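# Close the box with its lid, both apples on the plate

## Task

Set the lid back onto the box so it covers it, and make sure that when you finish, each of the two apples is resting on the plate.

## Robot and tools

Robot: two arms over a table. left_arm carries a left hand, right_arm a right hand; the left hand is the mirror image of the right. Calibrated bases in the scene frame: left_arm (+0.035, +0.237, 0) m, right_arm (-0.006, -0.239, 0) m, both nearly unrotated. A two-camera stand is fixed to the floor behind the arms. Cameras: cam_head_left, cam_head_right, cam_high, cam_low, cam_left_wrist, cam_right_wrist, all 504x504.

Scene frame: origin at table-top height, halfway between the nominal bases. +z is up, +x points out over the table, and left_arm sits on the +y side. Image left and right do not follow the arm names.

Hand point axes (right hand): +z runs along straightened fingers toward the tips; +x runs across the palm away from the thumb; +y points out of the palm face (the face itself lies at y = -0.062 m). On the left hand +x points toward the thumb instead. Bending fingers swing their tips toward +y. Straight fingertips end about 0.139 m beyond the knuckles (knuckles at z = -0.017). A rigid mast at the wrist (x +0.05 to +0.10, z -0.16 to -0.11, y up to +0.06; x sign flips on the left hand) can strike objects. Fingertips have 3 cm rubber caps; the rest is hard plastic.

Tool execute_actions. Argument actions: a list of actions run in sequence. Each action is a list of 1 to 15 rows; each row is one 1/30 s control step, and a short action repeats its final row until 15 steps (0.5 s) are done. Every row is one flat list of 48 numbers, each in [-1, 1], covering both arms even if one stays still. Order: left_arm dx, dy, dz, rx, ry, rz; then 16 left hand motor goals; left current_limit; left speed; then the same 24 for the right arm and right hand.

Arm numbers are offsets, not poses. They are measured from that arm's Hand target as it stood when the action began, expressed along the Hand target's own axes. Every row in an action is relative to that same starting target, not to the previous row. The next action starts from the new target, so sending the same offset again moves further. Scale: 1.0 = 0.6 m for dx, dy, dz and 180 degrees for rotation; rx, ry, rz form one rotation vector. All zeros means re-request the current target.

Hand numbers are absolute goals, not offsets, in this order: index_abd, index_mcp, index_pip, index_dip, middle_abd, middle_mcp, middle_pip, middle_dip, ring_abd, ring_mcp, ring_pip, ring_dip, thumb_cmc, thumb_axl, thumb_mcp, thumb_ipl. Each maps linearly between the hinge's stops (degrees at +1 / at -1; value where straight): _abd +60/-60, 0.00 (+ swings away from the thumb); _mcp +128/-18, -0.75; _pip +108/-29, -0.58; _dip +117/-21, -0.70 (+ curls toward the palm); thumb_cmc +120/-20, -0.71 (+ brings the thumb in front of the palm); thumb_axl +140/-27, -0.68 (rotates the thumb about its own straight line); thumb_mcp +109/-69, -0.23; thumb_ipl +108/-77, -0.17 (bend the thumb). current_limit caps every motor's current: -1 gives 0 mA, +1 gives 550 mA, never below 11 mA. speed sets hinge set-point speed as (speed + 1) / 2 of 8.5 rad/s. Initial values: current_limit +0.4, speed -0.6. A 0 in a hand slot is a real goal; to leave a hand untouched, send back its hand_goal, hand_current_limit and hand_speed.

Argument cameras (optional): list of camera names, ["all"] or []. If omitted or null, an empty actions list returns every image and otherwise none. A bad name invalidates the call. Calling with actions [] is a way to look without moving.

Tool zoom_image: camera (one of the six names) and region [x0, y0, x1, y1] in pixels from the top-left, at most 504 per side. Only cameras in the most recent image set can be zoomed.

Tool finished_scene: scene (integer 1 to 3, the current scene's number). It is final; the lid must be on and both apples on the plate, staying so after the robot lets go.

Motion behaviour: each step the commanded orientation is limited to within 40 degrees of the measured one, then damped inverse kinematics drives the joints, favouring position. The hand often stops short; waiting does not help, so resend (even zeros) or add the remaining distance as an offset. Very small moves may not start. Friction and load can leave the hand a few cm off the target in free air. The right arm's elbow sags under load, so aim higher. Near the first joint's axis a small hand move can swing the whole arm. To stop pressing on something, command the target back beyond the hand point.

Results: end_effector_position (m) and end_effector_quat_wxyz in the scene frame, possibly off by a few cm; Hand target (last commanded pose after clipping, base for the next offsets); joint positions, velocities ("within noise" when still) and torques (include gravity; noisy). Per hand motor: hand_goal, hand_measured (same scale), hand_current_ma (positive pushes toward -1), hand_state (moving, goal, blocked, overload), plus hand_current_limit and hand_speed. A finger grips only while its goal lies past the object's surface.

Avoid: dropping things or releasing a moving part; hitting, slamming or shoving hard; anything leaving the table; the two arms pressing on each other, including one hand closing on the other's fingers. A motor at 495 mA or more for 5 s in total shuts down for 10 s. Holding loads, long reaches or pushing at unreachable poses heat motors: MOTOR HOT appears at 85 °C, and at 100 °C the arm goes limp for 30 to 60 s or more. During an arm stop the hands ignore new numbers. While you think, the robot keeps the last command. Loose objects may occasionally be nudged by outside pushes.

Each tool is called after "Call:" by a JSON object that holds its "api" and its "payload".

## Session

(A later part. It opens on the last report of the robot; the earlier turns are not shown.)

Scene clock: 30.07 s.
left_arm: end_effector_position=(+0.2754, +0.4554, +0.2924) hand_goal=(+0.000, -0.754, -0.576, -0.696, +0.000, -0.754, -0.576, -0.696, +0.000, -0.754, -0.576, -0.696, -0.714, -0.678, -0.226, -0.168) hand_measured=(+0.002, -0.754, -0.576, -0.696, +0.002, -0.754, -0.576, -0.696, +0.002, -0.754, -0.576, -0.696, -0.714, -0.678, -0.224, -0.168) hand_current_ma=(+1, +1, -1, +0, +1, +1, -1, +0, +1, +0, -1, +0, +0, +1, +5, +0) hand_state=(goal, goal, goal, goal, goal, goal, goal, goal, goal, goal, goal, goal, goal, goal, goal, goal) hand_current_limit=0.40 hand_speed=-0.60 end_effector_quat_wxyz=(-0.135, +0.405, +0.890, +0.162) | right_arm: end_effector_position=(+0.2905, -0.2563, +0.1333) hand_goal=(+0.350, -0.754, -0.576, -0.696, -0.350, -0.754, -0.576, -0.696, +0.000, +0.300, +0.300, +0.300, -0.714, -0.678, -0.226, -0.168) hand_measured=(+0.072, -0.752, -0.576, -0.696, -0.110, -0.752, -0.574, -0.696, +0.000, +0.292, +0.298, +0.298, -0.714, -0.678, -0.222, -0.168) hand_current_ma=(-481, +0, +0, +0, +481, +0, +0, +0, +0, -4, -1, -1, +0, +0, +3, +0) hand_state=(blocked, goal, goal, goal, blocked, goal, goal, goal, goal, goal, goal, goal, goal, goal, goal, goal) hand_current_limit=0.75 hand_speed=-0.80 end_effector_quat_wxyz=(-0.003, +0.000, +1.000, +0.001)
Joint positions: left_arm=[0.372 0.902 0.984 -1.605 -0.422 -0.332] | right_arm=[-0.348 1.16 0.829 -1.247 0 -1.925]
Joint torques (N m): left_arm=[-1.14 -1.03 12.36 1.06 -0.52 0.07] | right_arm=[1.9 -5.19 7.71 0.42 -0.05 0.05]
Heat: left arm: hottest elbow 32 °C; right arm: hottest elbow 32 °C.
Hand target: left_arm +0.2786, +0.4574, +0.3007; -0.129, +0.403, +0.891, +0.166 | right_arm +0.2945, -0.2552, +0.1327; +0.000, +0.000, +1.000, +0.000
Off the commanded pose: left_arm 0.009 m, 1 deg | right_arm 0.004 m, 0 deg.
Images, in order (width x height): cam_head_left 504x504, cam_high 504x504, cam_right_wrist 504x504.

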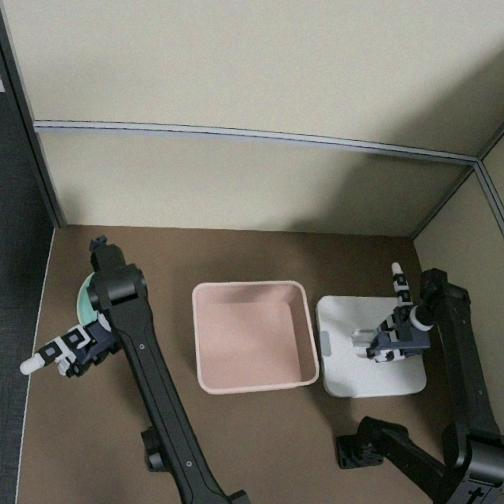

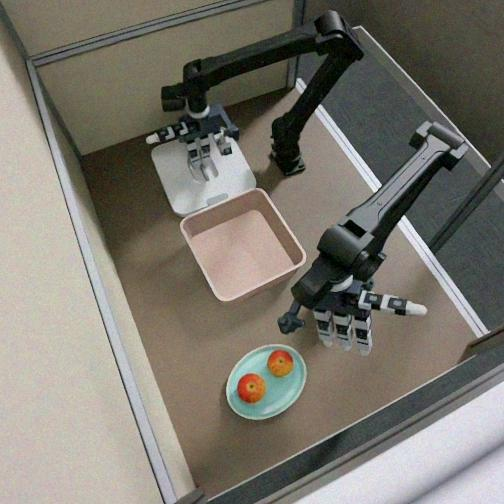

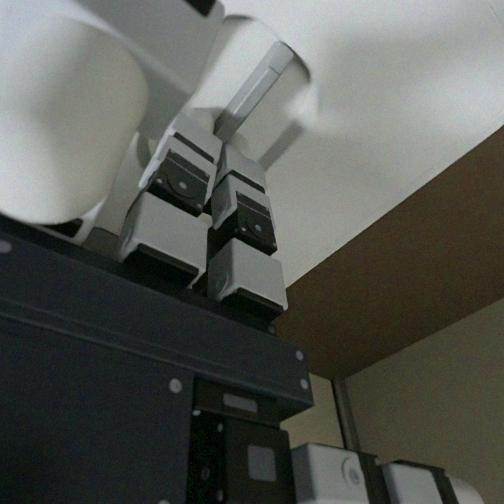

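Call:
{"api": "execute_actions", "payload": {"actions": [[[0,0,0,0,0,0,0,-0.754,-0.576,-0.696,0,-0.754,-0.576,-0.696,0,-0.754,-0.576,-0.696,-0.714,-0.678,-0.226,-0.168,0.4,-0.6,0,0,-0.05,0,0,0,0.35,-0.754,-0.576,-0.696,-0.35,-0.754,-0.576,-0.696,0,0.3,0.3,0.3,-0.714,-0.678,-0.226,-0.168,0.75,-0.8]],[[0,0,0,0,0,0,0,-0.754,-0.576,-0.696,0,-0.754,-0.576,-0.696,0,-0.754,-0.576,-0.696,-0.714,-0.678,-0.226,-0.168,0.4,-0.6,0,0,-0.05,0,0,0,0.35,-0.754,-0.576,-0.696,-0.35,-0.754,-0.576,-0.696,0,0.3,0.3,0.3,-0.714,-0.678,-0.226,-0.168,0.75,-0.8]]], "cameras": ["cam_head_left", "cam_low", "cam_high", "cam_right_wrist"]}}

Scene clock: 32.20 s.
left_arm: end_effector_position=(+0.2754, +0.4554, +0.2924) hand_goal=(+0.000, -0.754, -0.576, -0.696, +0.000, -0.754, -0.576, -0.696, +0.000, -0.754, -0.576, -0.696, -0.714, -0.678, -0.226, -0.168) hand_measured=(+0.002, -0.754, -0.576, -0.696, +0.002, -0.754, -0.576, -0.696, +0.002, -0.754, -0.576, -0.696, -0.714, -0.678, -0.224, -0.168) hand_current_ma=(+1, +1, -1, +0, +1, +1, -1, +0, +1, +0, -1, +0, +0, +1, +5, +0) hand_state=(goal, goal, goal, goal, goal, goal, goal, goal, goal, goal, goal, goal, goal, goal, goal, goal) hand_current_limit=0.40 hand_speed=-0.60 end_effector_quat_wxyz=(-0.135, +0.405, +0.890, +0.162) | right_arm: end_effector_position=(+0.2775, -0.2512, +0.1671) hand_goal=(+0.350, -0.754, -0.576, -0.696, -0.350, -0.754, -0.576, -0.696, +0.000, +0.300, +0.300, +0.300, -0.714, -0.678, -0.226, -0.168) hand_measured=(+0.072, -0.754, -0.576, -0.696, -0.114, -0.754, -0.576, -0.696, +0.000, +0.292, +0.298, +0.298, -0.714, -0.678, -0.222, -0.168) hand_current_ma=(-481, +0, +0, +0, +481, +0, +0, +0, +0, -5, -1, -1, +0, +0, +3, +0) hand_state=(blocked, goal, goal, goal, blocked, goal, goal, goal, goal, goal, goal, goal, goal, goal, goal, goal) hand_current_limit=0.75 hand_speed=-0.80 end_effector_quat_wxyz=(-0.029, +0.000, +1.000, +0.011)
Joint positions: left_arm=[0.372 0.902 0.984 -1.605 -0.422 -0.332] | right_arm=[-0.347 1.131 0.898 -1.399 0 -1.924]
Joint torques (N m): left_arm=[-1.26 -1.08 12.31 1.02 -0.53 0.07] | right_arm=[2.02 -5.66 12.18 -0.64 -0.1 0.08]
Heat: left arm: hottest elbow 32 °C; right arm: hottest elbow 33 °C.
Hand target: left_arm +0.2786, +0.4574, +0.3007; -0.129, +0.403, +0.891, +0.166 | right_arm +0.2946, -0.2552, +0.1927; +0.000, +0.000, +1.000, +0.000
Off the commanded pose: left_arm 0.009 m, 1 deg | right_arm 0.031 m, 4 deg.
Images, in order (width x height): cam_head_left 504x504, cam_high 504x504, cam_low 504x504, cam_right_wrist 504x504.

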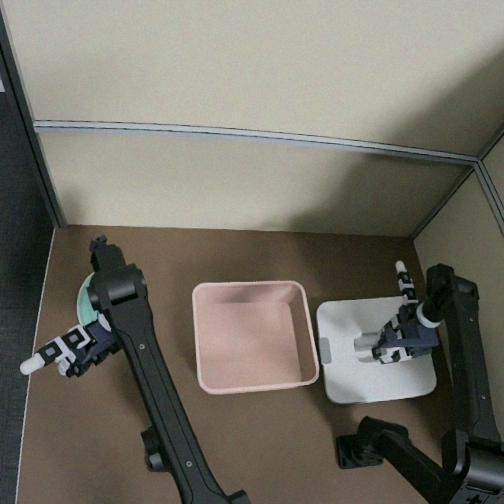

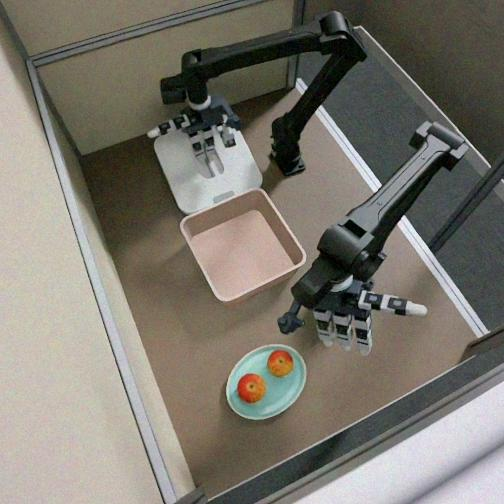

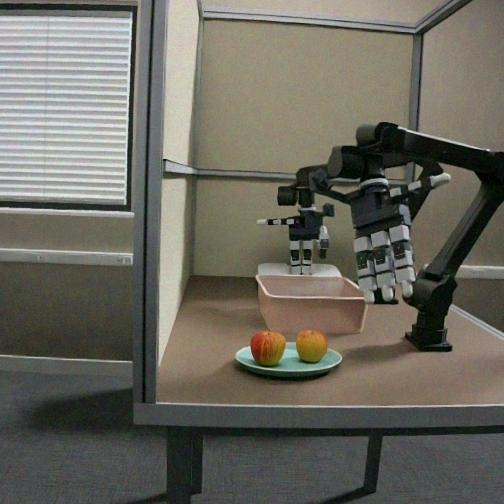

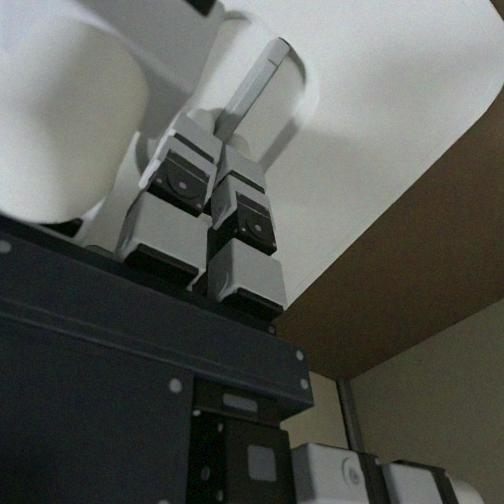

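Call:
{"api": "zoom_image", "payload": {"camera": "cam_low", "region": [220, 220, 400, 350]}}

Call:
{"api": "zoom_image", "payload": {"camera": "cam_high", "region": [140, 90, 280, 230]}}

Call:
{"api": "zoom_image", "payload": {"camera": "cam_right_wrist", "region": [100, 0, 350, 250]}}

Scaled by 2.800.

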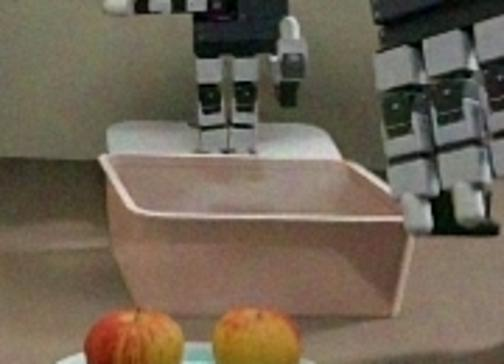

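Scaled by 3.600.

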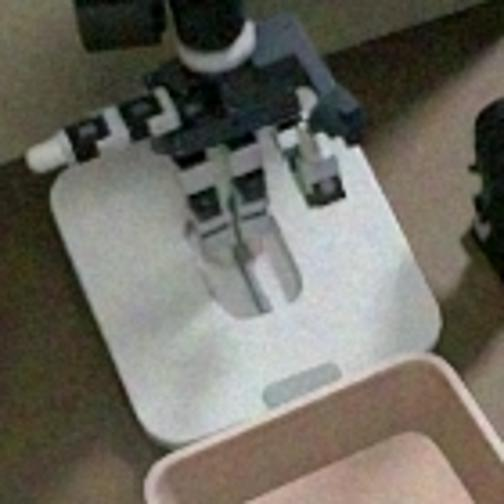

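Scaled by 2.016.

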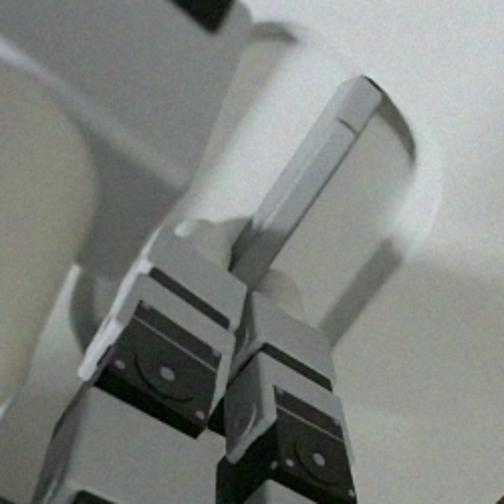

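Call:
{"api": "execute_actions", "payload": {"actions": [[[0,0,0,0,0,0,0,-0.754,-0.576,-0.696,0,-0.754,-0.576,-0.696,0,-0.754,-0.576,-0.696,-0.714,-0.678,-0.226,-0.168,0.4,-0.6,0,0,0.05,0,0,0,0.35,-0.754,-0.576,-0.696,-0.35,-0.754,-0.576,-0.696,0,0.3,0.3,0.3,-0.714,-0.678,-0.226,-0.168,0.75,-0.8]],[[0,0,0,0,0,0,0,-0.754,-0.576,-0.696,0,-0.754,-0.576,-0.696,0,-0.754,-0.576,-0.696,-0.714,-0.678,-0.226,-0.168,0.4,-0.6,0,0,0.05,0,0,0,0.35,-0.754,-0.576,-0.696,-0.35,-0.754,-0.576,-0.696,0,0.3,0.3,0.3,-0.714,-0.678,-0.226,-0.168,0.75,-0.8]],[[0,0,0,0,0,0,0,-0.754,-0.576,-0.696,0,-0.754,-0.576,-0.696,0,-0.754,-0.576,-0.696,-0.714,-0.678,-0.226,-0.168,0.4,-0.6,0,0,0,0,0,0,0.03,-0.754,-0.576,-0.696,-0.06,-0.754,-0.576,-0.696,0,0.3,0.3,0.3,-0.714,-0.678,-0.226,-0.168,0.4,-0.75]],[[0,0,0,0,0,0,0,-0.754,-0.576,-0.696,0,-0.754,-0.576,-0.696,0,-0.754,-0.576,-0.696,-0.714,-0.678,-0.226,-0.168,0.4,-0.6,0,0.0085,0,0,0,0,0.03,-0.754,-0.576,-0.696,-0.06,-0.754,-0.576,-0.696,0,0.3,0.3,0.3,-0.714,-0.678,-0.226,-0.168,0.4,-0.75]]], "cameras": ["cam_right_wrist"]}}

Call:
{"api": "zoom_image", "payload": {"camera": "cam_right_wrist", "region": [100, 0, 350, 250]}}

Scene clock: 37.17 s.
left_arm: end_effector_position=(+0.2754, +0.4554, +0.2924) hand_goal=(+0.000, -0.754, -0.576, -0.696, +0.000, -0.754, -0.576, -0.696, +0.000, -0.754, -0.576, -0.696, -0.714, -0.678, -0.226, -0.168) hand_measured=(+0.002, -0.754, -0.576, -0.696, +0.002, -0.754, -0.576, -0.696, +0.002, -0.754, -0.576, -0.696, -0.714, -0.678, -0.224, -0.168) hand_current_ma=(+1, +1, -1, +0, +1, +1, -1, +0, +1, +0, -1, +0, +0, +1, +5, +0) hand_state=(goal, goal, goal, goal, goal, goal, goal, goal, goal, goal, goal, goal, goal, goal, goal, goal) hand_current_limit=0.40 hand_speed=-0.60 end_effector_quat_wxyz=(-0.135, +0.405, +0.890, +0.162) | right_arm: end_effector_position=(+0.2901, -0.2528, +0.1327) hand_goal=(+0.030, -0.754, -0.576, -0.696, -0.060, -0.754, -0.576, -0.696, +0.000, +0.300, +0.300, +0.300, -0.714, -0.678, -0.226, -0.168) hand_measured=(+0.066, -0.758, -0.578, -0.696, -0.062, -0.754, -0.576, -0.696, +0.000, +0.290, +0.298, +0.298, -0.714, -0.678, -0.220, -0.168) hand_current_ma=(+33, -2, +0, +0, +0, +0, +0, +0, +0, -5, -1, -1, +0, +0, +3, +0) hand_state=(blocked, goal, goal, goal, goal, goal, goal, goal, goal, goal, goal, goal, goal, goal, goal, goal) hand_current_limit=0.40 hand_speed=-0.75 end_effector_quat_wxyz=(-0.005, +0.001, +1.000, +0.001)
Joint positions: left_arm=[0.372 0.902 0.984 -1.605 -0.422 -0.332] | right_arm=[-0.336 1.158 0.826 -1.249 0.002 -1.912]
Joint torques (N m): left_arm=[-1.08 -1.03 12.3 1.07 -0.52 0.07] | right_arm=[2.37 -5.01 7.68 0.35 -0.17 0.07]
Heat: left arm: hottest elbow 33 °C; right arm: hottest elbow 34 °C.
Hand target: left_arm +0.2786, +0.4574, +0.3007; -0.129, +0.403, +0.891, +0.166 | right_arm +0.2945, -0.2500, +0.1327; +0.000, +0.000, +1.000, +0.000
Off the commanded pose: left_arm 0.009 m, 1 deg | right_arm 0.005 m, 1 deg.
Images, in order (width x height): cam_right_wrist 504x504.

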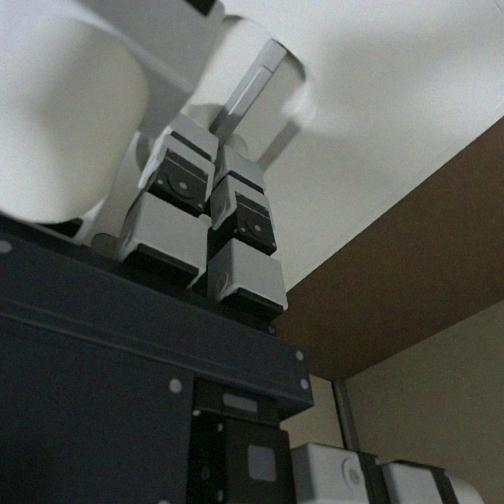

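Scaled by 2.016.

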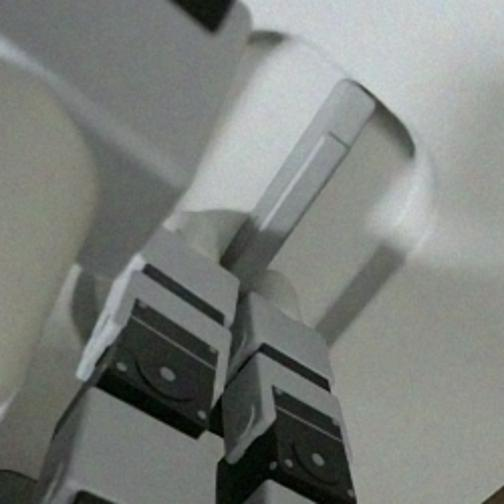

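Call:
{"api": "execute_actions", "payload": {"actions": [[[0,0,0,0,0,0,0,-0.754,-0.576,-0.696,0,-0.754,-0.576,-0.696,0,-0.754,-0.576,-0.696,-0.714,-0.678,-0.226,-0.168,0.4,-0.6,0.006,0.0085,0,0,0,0,0.06,-0.754,-0.576,-0.696,-0.06,-0.754,-0.576,-0.696,0,0.3,0.3,0.3,-0.714,-0.678,-0.226,-0.168,0.4,-0.75]]], "cameras": ["cam_right_wrist"]}}

Call:
{"api": "zoom_image", "payload": {"camera": "cam_right_wrist", "region": [100, 0, 350, 250]}}

Scene clock: 44.30 s.
left_arm: end_effector_position=(+0.2754, +0.4554, +0.2924) hand_goal=(+0.000, -0.754, -0.576, -0.696, +0.000, -0.754, -0.576, -0.696, +0.000, -0.754, -0.576, -0.696, -0.714, -0.678, -0.226, -0.168) hand_measured=(+0.002, -0.754, -0.576, -0.696, +0.002, -0.754, -0.576, -0.696, +0.002, -0.754, -0.576, -0.696, -0.714, -0.678, -0.224, -0.168) hand_current_ma=(+1, +1, -1, +0, +1, +1, -1, +0, +1, +0, -1, +0, +0, +1, +5, +0) hand_state=(goal, goal, goal, goal, goal, goal, goal, goal, goal, goal, goal, goal, goal, goal, goal, goal) hand_current_limit=0.40 hand_speed=-0.60 end_effector_quat_wxyz=(-0.135, +0.405, +0.890, +0.162) | right_arm: end_effector_position=(+0.2907, -0.2493, +0.1329) hand_goal=(+0.060, -0.754, -0.576, -0.696, -0.060, -0.754, -0.576, -0.696, +0.000, +0.300, +0.300, +0.300, -0.714, -0.678, -0.226, -0.168) hand_measured=(+0.070, -0.770, -0.584, -0.700, -0.062, -0.754, -0.576, -0.696, +0.000, +0.290, +0.298, +0.298, -0.714, -0.678, -0.220, -0.168) hand_current_ma=(+5, -12, -4, -1, +0, +0, +0, +0, +0, -5, -1, -1, +0, +0, +3, +0) hand_state=(goal, goal, goal, goal, goal, goal, goal, goal, goal, goal, goal, goal, goal, goal, goal, goal) hand_current_limit=0.40 hand_speed=-0.75 end_effector_quat_wxyz=(-0.004, +0.002, +1.000, +0.000)
Joint positions: left_arm=[0.372 0.902 0.984 -1.605 -0.422 -0.332] | right_arm=[-0.324 1.154 0.824 -1.249 0.003 -1.897]
Joint torques (N m): left_arm=[-1.14 -1.03 12.33 1.05 -0.52 0.07] | right_arm=[2.43 -5.95 7.15 0.53 -0.19 0.08]
Heat: left arm: hottest elbow 33 °C; right arm: hottest elbow 34 °C.
Hand target: left_arm +0.2786, +0.4574, +0.3007; -0.129, +0.403, +0.891, +0.166 | right_arm +0.2910, -0.2450, +0.1328; +0.000, +0.000, +1.000, +0.000
Off the commanded pose: left_arm 0.009 m, 1 deg | right_arm 0.004 m, 1 deg.
Images, in order (width x height): cam_right_wrist 504x504.

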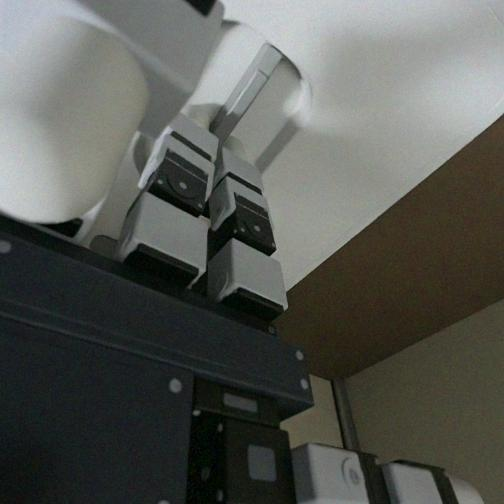

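Scaled by 2.016.

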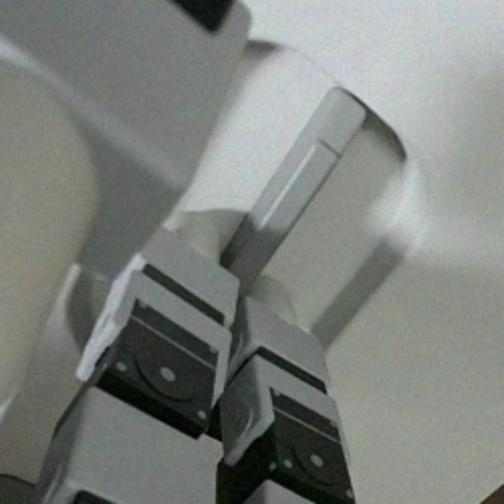

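Call:
{"api": "execute_actions", "payload": {"actions": [[[0,0,0,0,0,0,0,-0.754,-0.576,-0.696,0,-0.754,-0.576,-0.696,0,-0.754,-0.576,-0.696,-0.714,-0.678,-0.226,-0.168,0.4,-0.6,0,0,-0.008,0,0,0,0.02,-0.754,-0.576,-0.696,-0.06,-0.754,-0.576,-0.696,0,0.3,0.3,0.3,-0.714,-0.678,-0.226,-0.168,0.4,-0.7]],[[0,0,0,0,0,0,0,-0.754,-0.576,-0.696,0,-0.754,-0.576,-0.696,0,-0.754,-0.576,-0.696,-0.714,-0.678,-0.226,-0.168,0.4,-0.6,0,0.004,0.003,0,0,0,0.02,-0.754,-0.576,-0.696,-0.06,-0.754,-0.576,-0.696,0,0.3,0.3,0.3,-0.714,-0.678,-0.226,-0.168,0.4,-0.7]]], "cameras": ["cam_right_wrist"]}}

Call:
{"api": "zoom_image", "payload": {"camera": "cam_right_wrist", "region": [100, 0, 350, 250]}}

Scene clock: 47.93 s.
left_arm: end_effector_position=(+0.2754, +0.4554, +0.2924) hand_goal=(+0.000, -0.754, -0.576, -0.696, +0.000, -0.754, -0.576, -0.696, +0.000, -0.754, -0.576, -0.696, -0.714, -0.678, -0.226, -0.168) hand_measured=(+0.002, -0.754, -0.576, -0.696, +0.002, -0.754, -0.576, -0.696, +0.002, -0.754, -0.576, -0.696, -0.714, -0.678, -0.224, -0.168) hand_current_ma=(+1, +1, -1, +0, +1, +1, -1, +0, +1, +0, -1, +0, +0, +1, +5, +0) hand_state=(goal, goal, goal, goal, goal, goal, goal, goal, goal, goal, goal, goal, goal, goal, goal, goal) hand_current_limit=0.40 hand_speed=-0.60 end_effector_quat_wxyz=(-0.135, +0.405, +0.890, +0.162) | right_arm: end_effector_position=(+0.2912, -0.2473, +0.1333) hand_goal=(+0.020, -0.754, -0.576, -0.696, -0.060, -0.754, -0.576, -0.696, +0.000, +0.300, +0.300, +0.300, -0.714, -0.678, -0.226, -0.168) hand_measured=(+0.050, -0.768, -0.584, -0.700, -0.062, -0.754, -0.576, -0.696, +0.000, +0.290, +0.298, +0.298, -0.714, -0.678, -0.220, -0.168) hand_current_ma=(+25, -11, -4, -1, +0, +0, +0, +0, +0, -5, -1, -1, +0, +0, +3, +0) hand_state=(blocked, goal, goal, goal, goal, goal, goal, goal, goal, goal, goal, goal, goal, goal, goal, goal) hand_current_limit=0.40 hand_speed=-0.70 end_effector_quat_wxyz=(-0.004, +0.002, +1.000, +0.000)
Joint positions: left_arm=[0.372 0.902 0.984 -1.605 -0.422 -0.332] | right_arm=[-0.316 1.152 0.824 -1.25 0.003 -1.889]
Joint torques (N m): left_arm=[-1.14 -1.03 12.31 1.06 -0.52 0.07] | right_arm=[1.96 -5.89 7.49 0.14 -0.29 0.05]
Heat: left arm: hottest elbow 33 °C; right arm: hottest elbow 34 °C.
Hand target: left_arm +0.2786, +0.4574, +0.3007; -0.129, +0.403, +0.891, +0.166 | right_arm +0.2910, -0.2426, +0.1358; +0.000, +0.000, +1.000, +0.000
Off the commanded pose: left_arm 0.009 m, 1 deg | right_arm 0.005 m, 1 deg.
Images, in order (width x height): cam_right_wrist 504x504.

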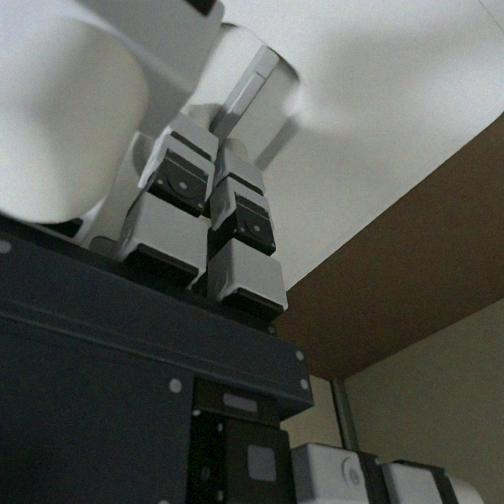

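Scaled by 2.016.

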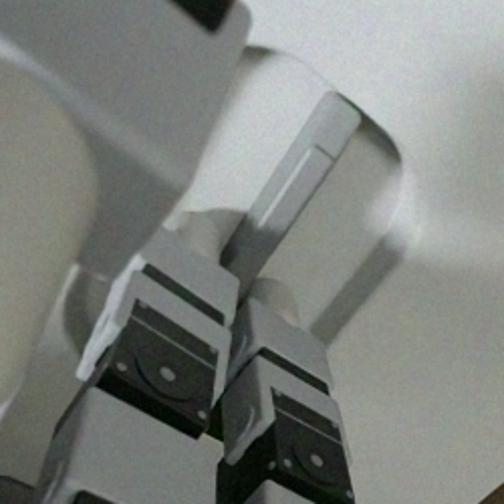

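Call:
{"api": "execute_actions", "payload": {"actions": [[[0,0,0,0,0,0,0,-0.754,-0.576,-0.696,0,-0.754,-0.576,-0.696,0,-0.754,-0.576,-0.696,-0.714,-0.678,-0.226,-0.168,0.4,-0.6,0,0.005,0,0,0,0,0.02,-0.754,-0.576,-0.696,-0.06,-0.754,-0.576,-0.696,0,0.3,0.3,0.3,-0.714,-0.678,-0.226,-0.168,0.4,-0.7]],[[0,0,0,0,0,0,0,-0.754,-0.576,-0.696,0,-0.754,-0.576,-0.696,0,-0.754,-0.576,-0.696,-0.714,-0.678,-0.226,-0.168,0.4,-0.6,0,0,0,0,0,0,0.35,-0.754,-0.576,-0.696,-0.35,-0.754,-0.576,-0.696,0,0.3,0.3,0.3,-0.714,-0.678,-0.226,-0.168,0.75,-0.8]],[[0,0,0,0,0,0,0,-0.754,-0.576,-0.696,0,-0.754,-0.576,-0.696,0,-0.754,-0.576,-0.696,-0.714,-0.678,-0.226,-0.168,0.4,-0.6,0,0,-0.02,0,0,0,0.35,-0.754,-0.576,-0.696,-0.35,-0.754,-0.576,-0.696,0,0.3,0.3,0.3,-0.714,-0.678,-0.226,-0.168,0.75,-0.8]],[[0,0,0,0,0,0,0,-0.754,-0.576,-0.696,0,-0.754,-0.576,-0.696,0,-0.754,-0.576,-0.696,-0.714,-0.678,-0.226,-0.168,0.4,-0.6,0,0,-0.09,0,0,0,0.35,-0.754,-0.576,-0.696,-0.35,-0.754,-0.576,-0.696,0,0.3,0.3,0.3,-0.714,-0.678,-0.226,-0.168,0.75,-0.8]]], "cameras": ["cam_head_left", "cam_low", "cam_high", "cam_right_wrist"]}}

Call:
{"api": "zoom_image", "payload": {"camera": "cam_low", "region": [220, 220, 400, 350]}}

Call:
{"api": "zoom_image", "payload": {"camera": "cam_right_wrist", "region": [100, 0, 350, 250]}}

Scene clock: 52.17 s.
left_arm: end_effector_position=(+0.2754, +0.4554, +0.2924) hand_goal=(+0.000, -0.754, -0.576, -0.696, +0.000, -0.754, -0.576, -0.696, +0.000, -0.754, -0.576, -0.696, -0.714, -0.678, -0.226, -0.168) hand_measured=(+0.002, -0.754, -0.576, -0.696, +0.002, -0.754, -0.576, -0.696, +0.002, -0.754, -0.576, -0.696, -0.714, -0.678, -0.224, -0.168) hand_current_ma=(+1, +1, -1, +0, +1, +1, -1, +0, +1, +0, -1, +0, +0, +1, +5, +0) hand_state=(goal, goal, goal, goal, goal, goal, goal, goal, goal, goal, goal, goal, goal, goal, goal, goal) hand_current_limit=0.40 hand_speed=-0.60 end_effector_quat_wxyz=(-0.135, +0.405, +0.890, +0.162) | right_arm: end_effector_position=(+0.2744, -0.2371, +0.1774) hand_goal=(+0.350, -0.754, -0.576, -0.696, -0.350, -0.754, -0.576, -0.696, +0.000, +0.300, +0.300, +0.300, -0.714, -0.678, -0.226, -0.168) hand_measured=(+0.082, -0.772, -0.586, -0.702, -0.110, -0.738, -0.566, -0.692, +0.000, +0.290, +0.298, +0.298, -0.714, -0.678, -0.220, -0.168) hand_current_ma=(-481, -16, -5, -2, +481, +13, +5, +1, +0, -6, -1, -1, +0, +0, +3, +0) hand_state=(blocked, goal, goal, goal, blocked, goal, goal, goal, goal, goal, goal, goal, goal, goal, goal, goal) hand_current_limit=0.75 hand_speed=-0.80 end_effector_quat_wxyz=(-0.027, +0.001, +1.000, +0.008)
Joint positions: left_arm=[0.372 0.902 0.984 -1.605 -0.422 -0.332] | right_arm=[-0.302 1.098 0.902 -1.431 0 -1.877]
Joint torques (N m): left_arm=[-1.14 -1.2 12.34 1.02 -0.52 0.08] | right_arm=[2.26 -5.19 12.21 -0.42 -0.09 0.08]
Heat: left arm: hottest elbow 34 °C; right arm: hottest elbow 34 °C.
Hand target: left_arm +0.2786, +0.4574, +0.3007; -0.129, +0.403, +0.891, +0.166 | right_arm +0.2910, -0.2396, +0.2017; +0.000, +0.000, +1.000, +0.000
Off the commanded pose: left_arm 0.009 m, 1 deg | right_arm 0.030 m, 3 deg.
Images, in order (width x height): cam_head_left 504x504, cam_high 504x504, cam_low 504x504, cam_right_wrist 504x504.

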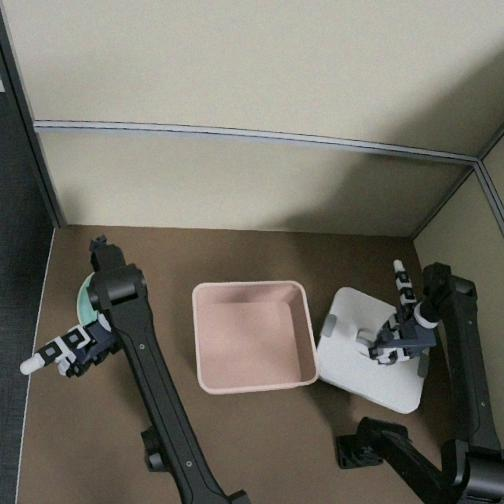

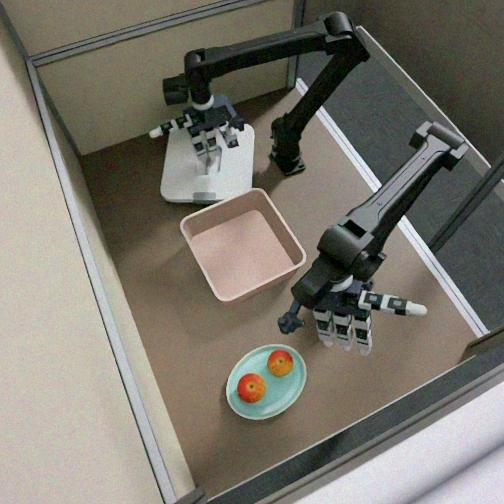

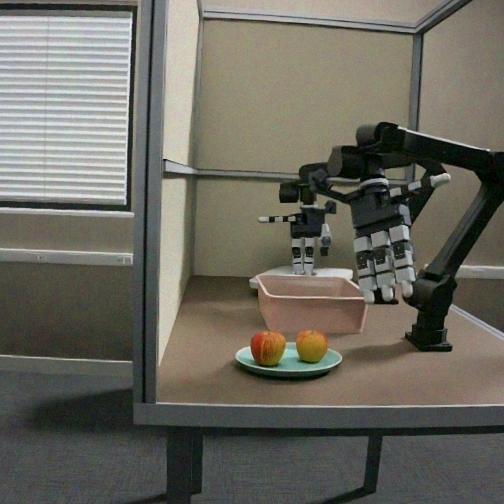

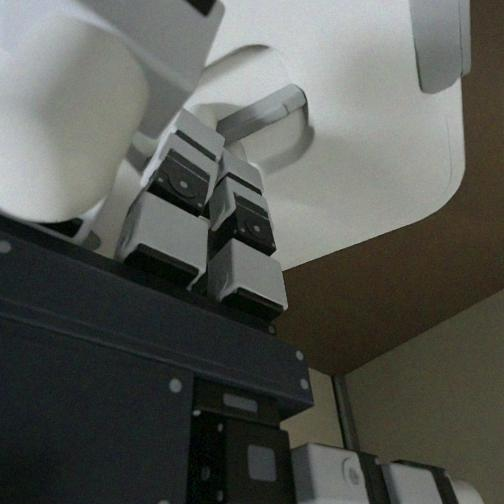

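Scaled by 2.800.

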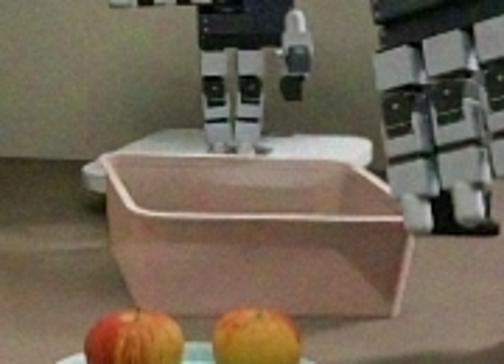

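Scaled by 2.016.

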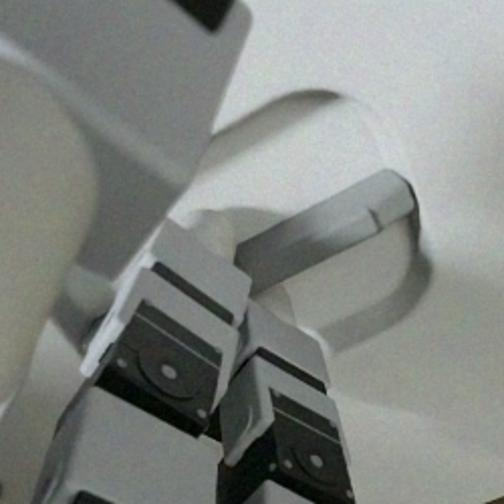

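Call:
{"api": "execute_actions", "payload": {"actions": [[[0,0,0,0,0,0,0,-0.754,-0.576,-0.696,0,-0.754,-0.576,-0.696,0,-0.754,-0.576,-0.696,-0.714,-0.678,-0.226,-0.168,0.4,-0.6,0.015,-0.002,-0.08,0,0,-0.03,0.35,-0.754,-0.576,-0.696,-0.35,-0.754,-0.576,-0.696,0,0.3,0.3,0.3,-0.714,-0.678,-0.226,-0.168,0.75,-0.8]],[[0,0,0,0,0,0,0,-0.754,-0.576,-0.696,0,-0.754,-0.576,-0.696,0,-0.754,-0.576,-0.696,-0.714,-0.678,-0.226,-0.168,0.4,-0.6,0.012,-0.002,-0.08,0,0,-0.03,0.35,-0.754,-0.576,-0.696,-0.35,-0.754,-0.576,-0.696,0,0.3,0.3,0.3,-0.714,-0.678,-0.226,-0.168,0.75,-0.8]]], "cameras": ["cam_head_left", "cam_low", "cam_high", "cam_right_wrist"]}}

Call:
{"api": "zoom_image", "payload": {"camera": "cam_low", "region": [220, 180, 400, 310]}}

Call:
{"api": "zoom_image", "payload": {"camera": "cam_right_wrist", "region": [100, 0, 350, 250]}}

Scene clock: 55.53 s.
left_arm: end_effector_position=(+0.2754, +0.4554, +0.2924) hand_goal=(+0.000, -0.754, -0.576, -0.696, +0.000, -0.754, -0.576, -0.696, +0.000, -0.754, -0.576, -0.696, -0.714, -0.678, -0.226, -0.168) hand_measured=(+0.002, -0.754, -0.576, -0.696, +0.002, -0.754, -0.576, -0.696, +0.002, -0.754, -0.576, -0.696, -0.714, -0.678, -0.224, -0.168) hand_current_ma=(+1, +1, -1, +0, +1, +1, -1, +0, +1, +0, -1, +0, +0, +1, +5, +0) hand_state=(goal, goal, goal, goal, goal, goal, goal, goal, goal, goal, goal, goal, goal, goal, goal, goal) hand_current_limit=0.40 hand_speed=-0.60 end_effector_quat_wxyz=(-0.135, +0.405, +0.890, +0.162) | right_arm: end_effector_position=(+0.2673, -0.2378, +0.2762) hand_goal=(+0.350, -0.754, -0.576, -0.696, -0.350, -0.754, -0.576, -0.696, +0.000, +0.300, +0.300, +0.300, -0.714, -0.678, -0.226, -0.168) hand_measured=(+0.082, -0.770, -0.586, -0.702, -0.116, -0.740, -0.568, -0.692, +0.000, +0.288, +0.298, +0.298, -0.714, -0.678, -0.220, -0.168) hand_current_ma=(-481, -13, -5, -2, +481, +9, +4, +1, +0, -8, -1, -1, +0, +0, +3, +0) hand_state=(blocked, goal, goal, goal, blocked, goal, goal, goal, goal, goal, goal, goal, goal, goal, goal, goal) hand_current_limit=0.75 hand_speed=-0.80 end_effector_quat_wxyz=(-0.021, -0.093, +0.995, +0.008)
Joint positions: left_arm=[0.372 0.902 0.984 -1.605 -0.422 -0.332] | right_arm=[-0.303 1.1 1.162 -1.678 0.002 -2.066]
Joint torques (N m): left_arm=[-1.2 -1.14 12.36 1.03 -0.52 0.07] | right_arm=[0.5 -5.71 11.99 -0.46 -0.25 -0.13]
Heat: left arm: hottest elbow 34 °C; right arm: hottest elbow 35 °C.
Hand target: left_arm +0.2786, +0.4574, +0.3007; -0.129, +0.403, +0.891, +0.166 | right_arm +0.2750, -0.2426, +0.2978; +0.000, -0.094, +0.996, +0.000
Off the commanded pose: left_arm 0.009 m, 1 deg | right_arm 0.023 m, 3 deg.
joint sent to its limit (right arm) — joint 4 (wrist pitch), lower limit. The joint targets still meet the commanded pose.
Images, in order (width x height): cam_head_left 504x504, cam_high 504x504, cam_low 504x504, cam_right_wrist 504x504.

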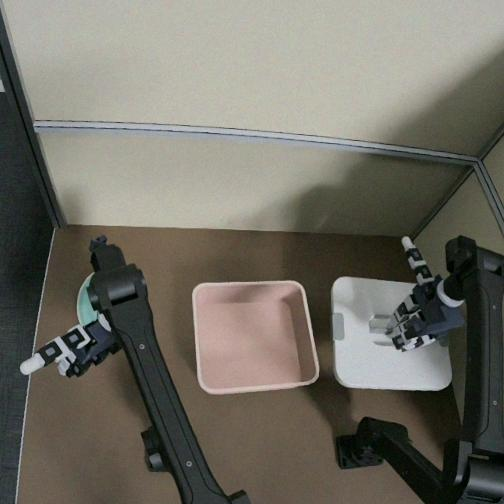

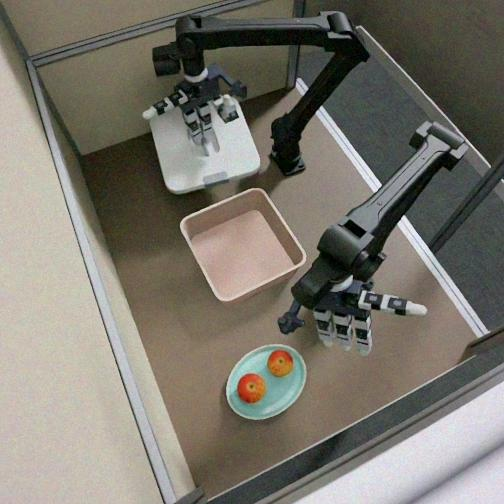

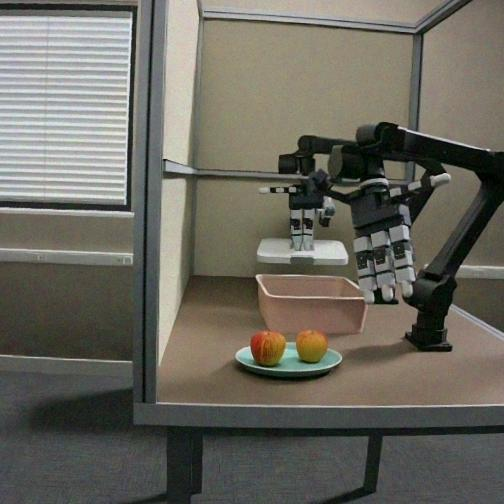

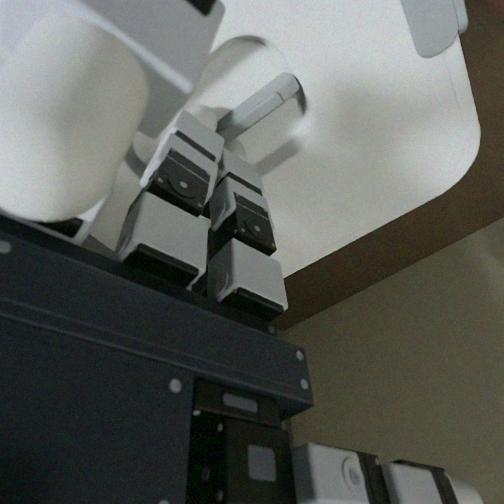

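Scaled by 2.800.

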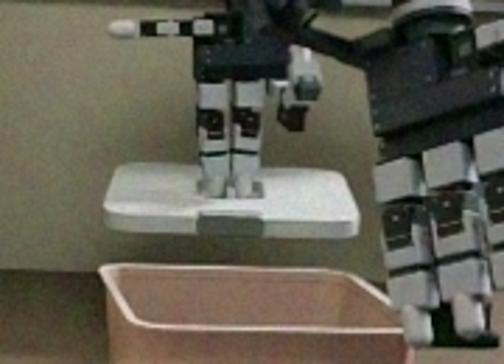

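Scaled by 2.016.

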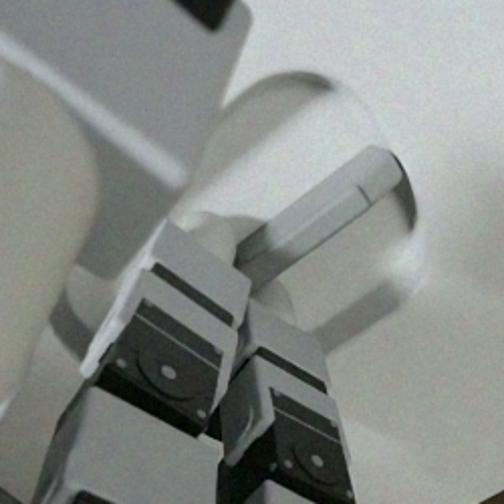

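Call:
{"api": "execute_actions", "payload": {"actions": [[[0,0,0,0,0,0,0,-0.754,-0.576,-0.696,0,-0.754,-0.576,-0.696,0,-0.754,-0.576,-0.696,-0.714,-0.678,-0.226,-0.168,0.4,-0.6,-0.0236,0.0948,-0.005,0,0,-0.0083,0.35,-0.754,-0.576,-0.696,-0.35,-0.754,-0.576,-0.696,0,0.3,0.3,0.3,-0.714,-0.678,-0.226,-0.168,0.75,-0.8]],[[0,0,0,0,0,0,0,-0.754,-0.576,-0.696,0,-0.754,-0.576,-0.696,0,-0.754,-0.576,-0.696,-0.714,-0.678,-0.226,-0.168,0.4,-0.6,-0.026,0.094,-0.005,0,0,-0.0083,0.35,-0.754,-0.576,-0.696,-0.35,-0.754,-0.576,-0.696,0,0.3,0.3,0.3,-0.714,-0.678,-0.226,-0.168,0.75,-0.8]],[[0,0,0,0,0,0,0,-0.754,-0.576,-0.696,0,-0.754,-0.576,-0.696,0,-0.754,-0.576,-0.696,-0.714,-0.678,-0.226,-0.168,0.4,-0.6,-0.0285,0.0935,-0.005,0,0,-0.0083,0.35,-0.754,-0.576,-0.696,-0.35,-0.754,-0.576,-0.696,0,0.3,0.3,0.3,-0.714,-0.678,-0.226,-0.168,0.75,-0.8]],[[0,0,0,0,0,0,0,-0.754,-0.576,-0.696,0,-0.754,-0.576,-0.696,0,-0.754,-0.576,-0.696,-0.714,-0.678,-0.226,-0.168,0.4,-0.6,-0.031,0.093,-0.005,0,0,-0.0083,0.35,-0.754,-0.576,-0.696,-0.35,-0.754,-0.576,-0.696,0,0.3,0.3,0.3,-0.714,-0.678,-0.226,-0.168,0.75,-0.8]],[[0,0,0,0,0,0,0,-0.754,-0.576,-0.696,0,-0.754,-0.576,-0.696,0,-0.754,-0.576,-0.696,-0.714,-0.678,-0.226,-0.168,0.4,-0.6,-0.0335,0.092,-0.005,0,0,-0.0083,0.35,-0.754,-0.576,-0.696,-0.35,-0.754,-0.576,-0.696,0,0.3,0.3,0.3,-0.714,-0.678,-0.226,-0.168,0.75,-0.8]]], "cameras": ["cam_head_left", "cam_low", "cam_high"]}}

Scene clock: 61.83 s.
left_arm: end_effector_position=(+0.2754, +0.4554, +0.2924) hand_goal=(+0.000, -0.754, -0.576, -0.696, +0.000, -0.754, -0.576, -0.696, +0.000, -0.754, -0.576, -0.696, -0.714, -0.678, -0.226, -0.168) hand_measured=(+0.002, -0.754, -0.576, -0.696, +0.002, -0.754, -0.576, -0.696, +0.002, -0.754, -0.576, -0.696, -0.714, -0.678, -0.224, -0.168) hand_current_ma=(+1, +1, -1, +0, +1, +1, -1, +0, +1, +0, -1, +0, +0, +1, +5, +0) hand_state=(goal, goal, goal, goal, goal, goal, goal, goal, goal, goal, goal, goal, goal, goal, goal, goal) hand_current_limit=0.40 hand_speed=-0.60 end_effector_quat_wxyz=(-0.135, +0.405, +0.890, +0.162) | right_arm: end_effector_position=(+0.2777, +0.0465, +0.2813) hand_goal=(+0.350, -0.754, -0.576, -0.696, -0.350, -0.754, -0.576, -0.696, +0.000, +0.300, +0.300, +0.300, -0.714, -0.678, -0.226, -0.168) hand_measured=(+0.082, -0.768, -0.588, -0.704, -0.116, -0.736, -0.566, -0.692, +0.000, +0.288, +0.298, +0.298, -0.714, -0.678, -0.220, -0.168) hand_current_ma=(-481, -10, -7, -4, +481, +16, +5, +1, +0, -8, -1, -1, +0, +0, +3, +0) hand_state=(blocked, goal, goal, goal, blocked, goal, goal, goal, goal, goal, goal, goal, goal, goal, goal, goal) hand_current_limit=0.75 hand_speed=-0.80 end_effector_quat_wxyz=(-0.032, -0.168, +0.985, -0.013)
Joint positions: left_arm=[0.372 0.902 0.984 -1.605 -0.422 -0.332] | right_arm=[0.605 1.304 1.35 -1.685 -0.003 -1.311]
Joint torques (N m): left_arm=[-1.08 -1.08 12.34 1.02 -0.53 0.07] | right_arm=[0.44 -9.23 12.14 -0.12 0 0.09]
Heat: left arm: hottest elbow 34 °C; right arm: hottest elbow 36 °C.
Hand target: left_arm +0.2786, +0.4574, +0.3007; -0.129, +0.403, +0.891, +0.166 | right_arm +0.2913, +0.0503, +0.3126; +0.000, -0.159, +0.987, +0.000
Off the commanded pose: left_arm 0.009 m, 1 deg | right_arm 0.034 m, 4 deg.
joint sent to its limit (right arm) — joint 4 (wrist pitch), lower limit. The joint targets still meet the commanded pose.
Images, in order (width x height): cam_head_left 504x504, cam_high 504x504, cam_low 504x504.

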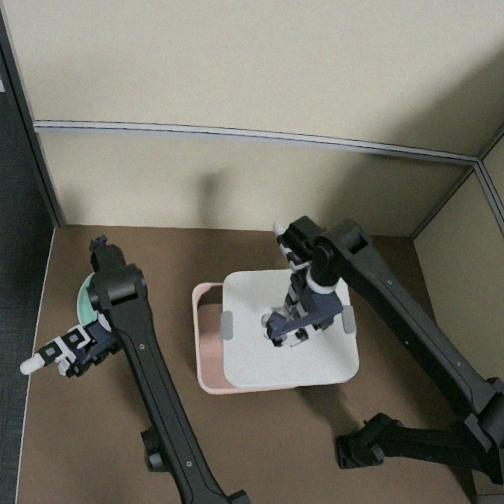

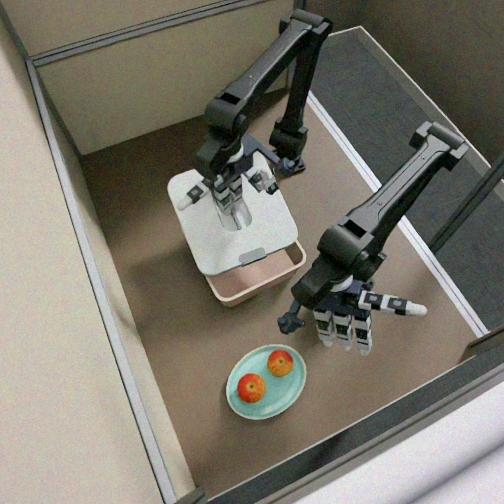

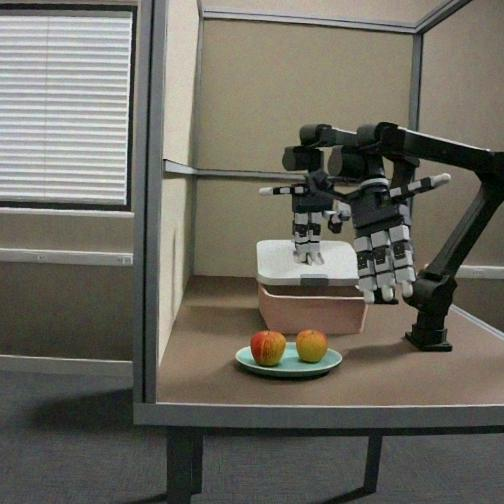

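Call:
{"api": "execute_actions", "payload": {"actions": [[[0,0,0,0,0,0,0,-0.754,-0.576,-0.696,0,-0.754,-0.576,-0.696,0,-0.754,-0.576,-0.696,-0.714,-0.678,-0.226,-0.168,0.4,-0.6,-0.013,0.063,0,0,0,-0.004,0.35,-0.754,-0.576,-0.696,-0.35,-0.754,-0.576,-0.696,0,0.3,0.3,0.3,-0.714,-0.678,-0.226,-0.168,0.75,-0.8]],[[0,0,0,0,0,0,0,-0.754,-0.576,-0.696,0,-0.754,-0.576,-0.696,0,-0.754,-0.576,-0.696,-0.714,-0.678,-0.226,-0.168,0.4,-0.6,-0.013,0.063,0.02,0,0,-0.004,0.35,-0.754,-0.576,-0.696,-0.35,-0.754,-0.576,-0.696,0,0.3,0.3,0.3,-0.714,-0.678,-0.226,-0.168,0.75,-0.8]]], "cameras": ["cam_head_left", "cam_low", "cam_high"]}}

Call:
{"api": "zoom_image", "payload": {"camera": "cam_head_left", "region": [170, 250, 350, 410]}}

Call:
{"api": "zoom_image", "payload": {"camera": "cam_low", "region": [220, 200, 400, 350]}}

Scene clock: 65.73 s.
left_arm: end_effector_position=(+0.2754, +0.4554, +0.2924) hand_goal=(+0.000, -0.754, -0.576, -0.696, +0.000, -0.754, -0.576, -0.696, +0.000, -0.754, -0.576, -0.696, -0.714, -0.678, -0.226, -0.168) hand_measured=(+0.002, -0.754, -0.576, -0.696, +0.002, -0.754, -0.576, -0.696, +0.002, -0.754, -0.576, -0.696, -0.714, -0.678, -0.224, -0.168) hand_current_ma=(+1, +1, -1, +0, +1, +1, -1, +0, +1, +0, -1, +0, +0, +1, +5, +0) hand_state=(goal, goal, goal, goal, goal, goal, goal, goal, goal, goal, goal, goal, goal, goal, goal, goal) hand_current_limit=0.40 hand_speed=-0.60 end_effector_quat_wxyz=(-0.135, +0.405, +0.890, +0.162) | right_arm: end_effector_position=(+0.2666, +0.1153, +0.2656) hand_goal=(+0.350, -0.754, -0.576, -0.696, -0.350, -0.754, -0.576, -0.696, +0.000, +0.300, +0.300, +0.300, -0.714, -0.678, -0.226, -0.168) hand_measured=(+0.082, -0.772, -0.588, -0.704, -0.116, -0.736, -0.566, -0.692, +0.000, +0.288, +0.298, +0.298, -0.714, -0.678, -0.220, -0.168) hand_current_ma=(-481, -15, -8, -4, +481, +14, +5, +1, +0, -8, -1, -1, +0, +0, +3, +0) hand_state=(blocked, goal, goal, goal, blocked, goal, goal, goal, goal, goal, goal, goal, goal, goal, goal, goal) hand_current_limit=0.75 hand_speed=-0.80 end_effector_quat_wxyz=(-0.038, -0.178, +0.983, -0.024)
Joint positions: left_arm=[0.372 0.902 0.984 -1.605 -0.422 -0.332] | right_arm=[0.766 1.411 1.415 -1.665 -0.002 -1.169]
Joint torques (N m): left_arm=[-1.03 -1.08 12.3 1.07 -0.52 0.07] | right_arm=[1.67 -10.75 12.96 0.49 0.03 0.11]
Heat: left arm: hottest elbow 34 °C; right arm: hottest elbow 36 °C.
Hand target: left_arm +0.2786, +0.4574, +0.3007; -0.129, +0.403, +0.891, +0.166 | right_arm +0.2820, +0.1269, +0.3008; +0.000, -0.171, +0.985, +0.000
Off the commanded pose: left_arm 0.009 m, 1 deg | right_arm 0.040 m, 5 deg.
Images, in order (width x height): cam_head_left 504x504, cam_high 504x504, cam_low 504x504.

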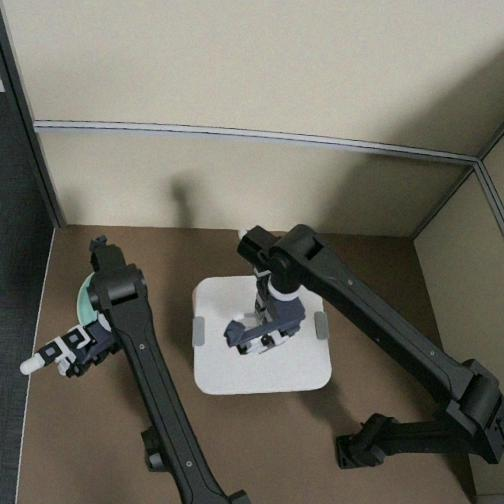

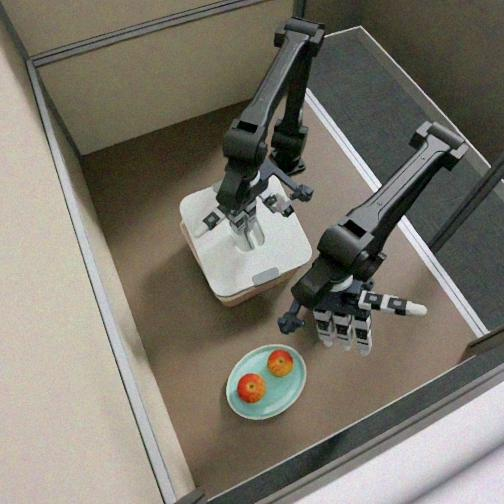

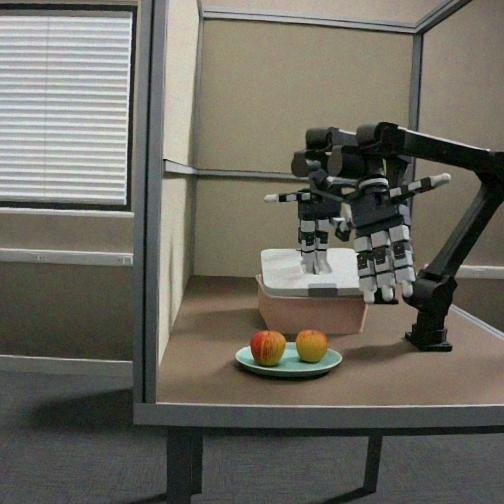

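Scaled by 2.800.

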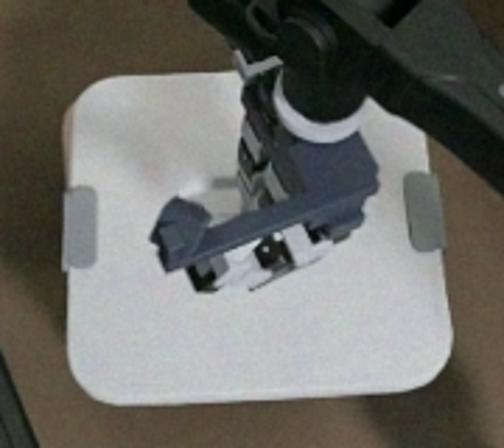

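Scaled by 2.800.

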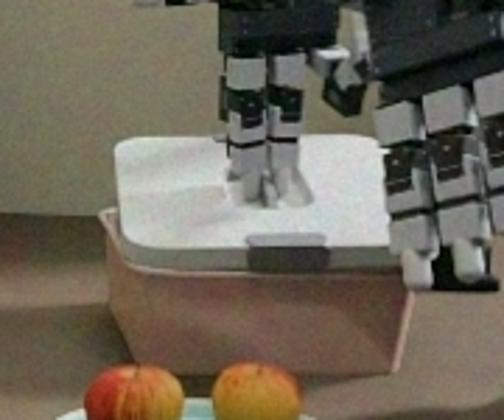

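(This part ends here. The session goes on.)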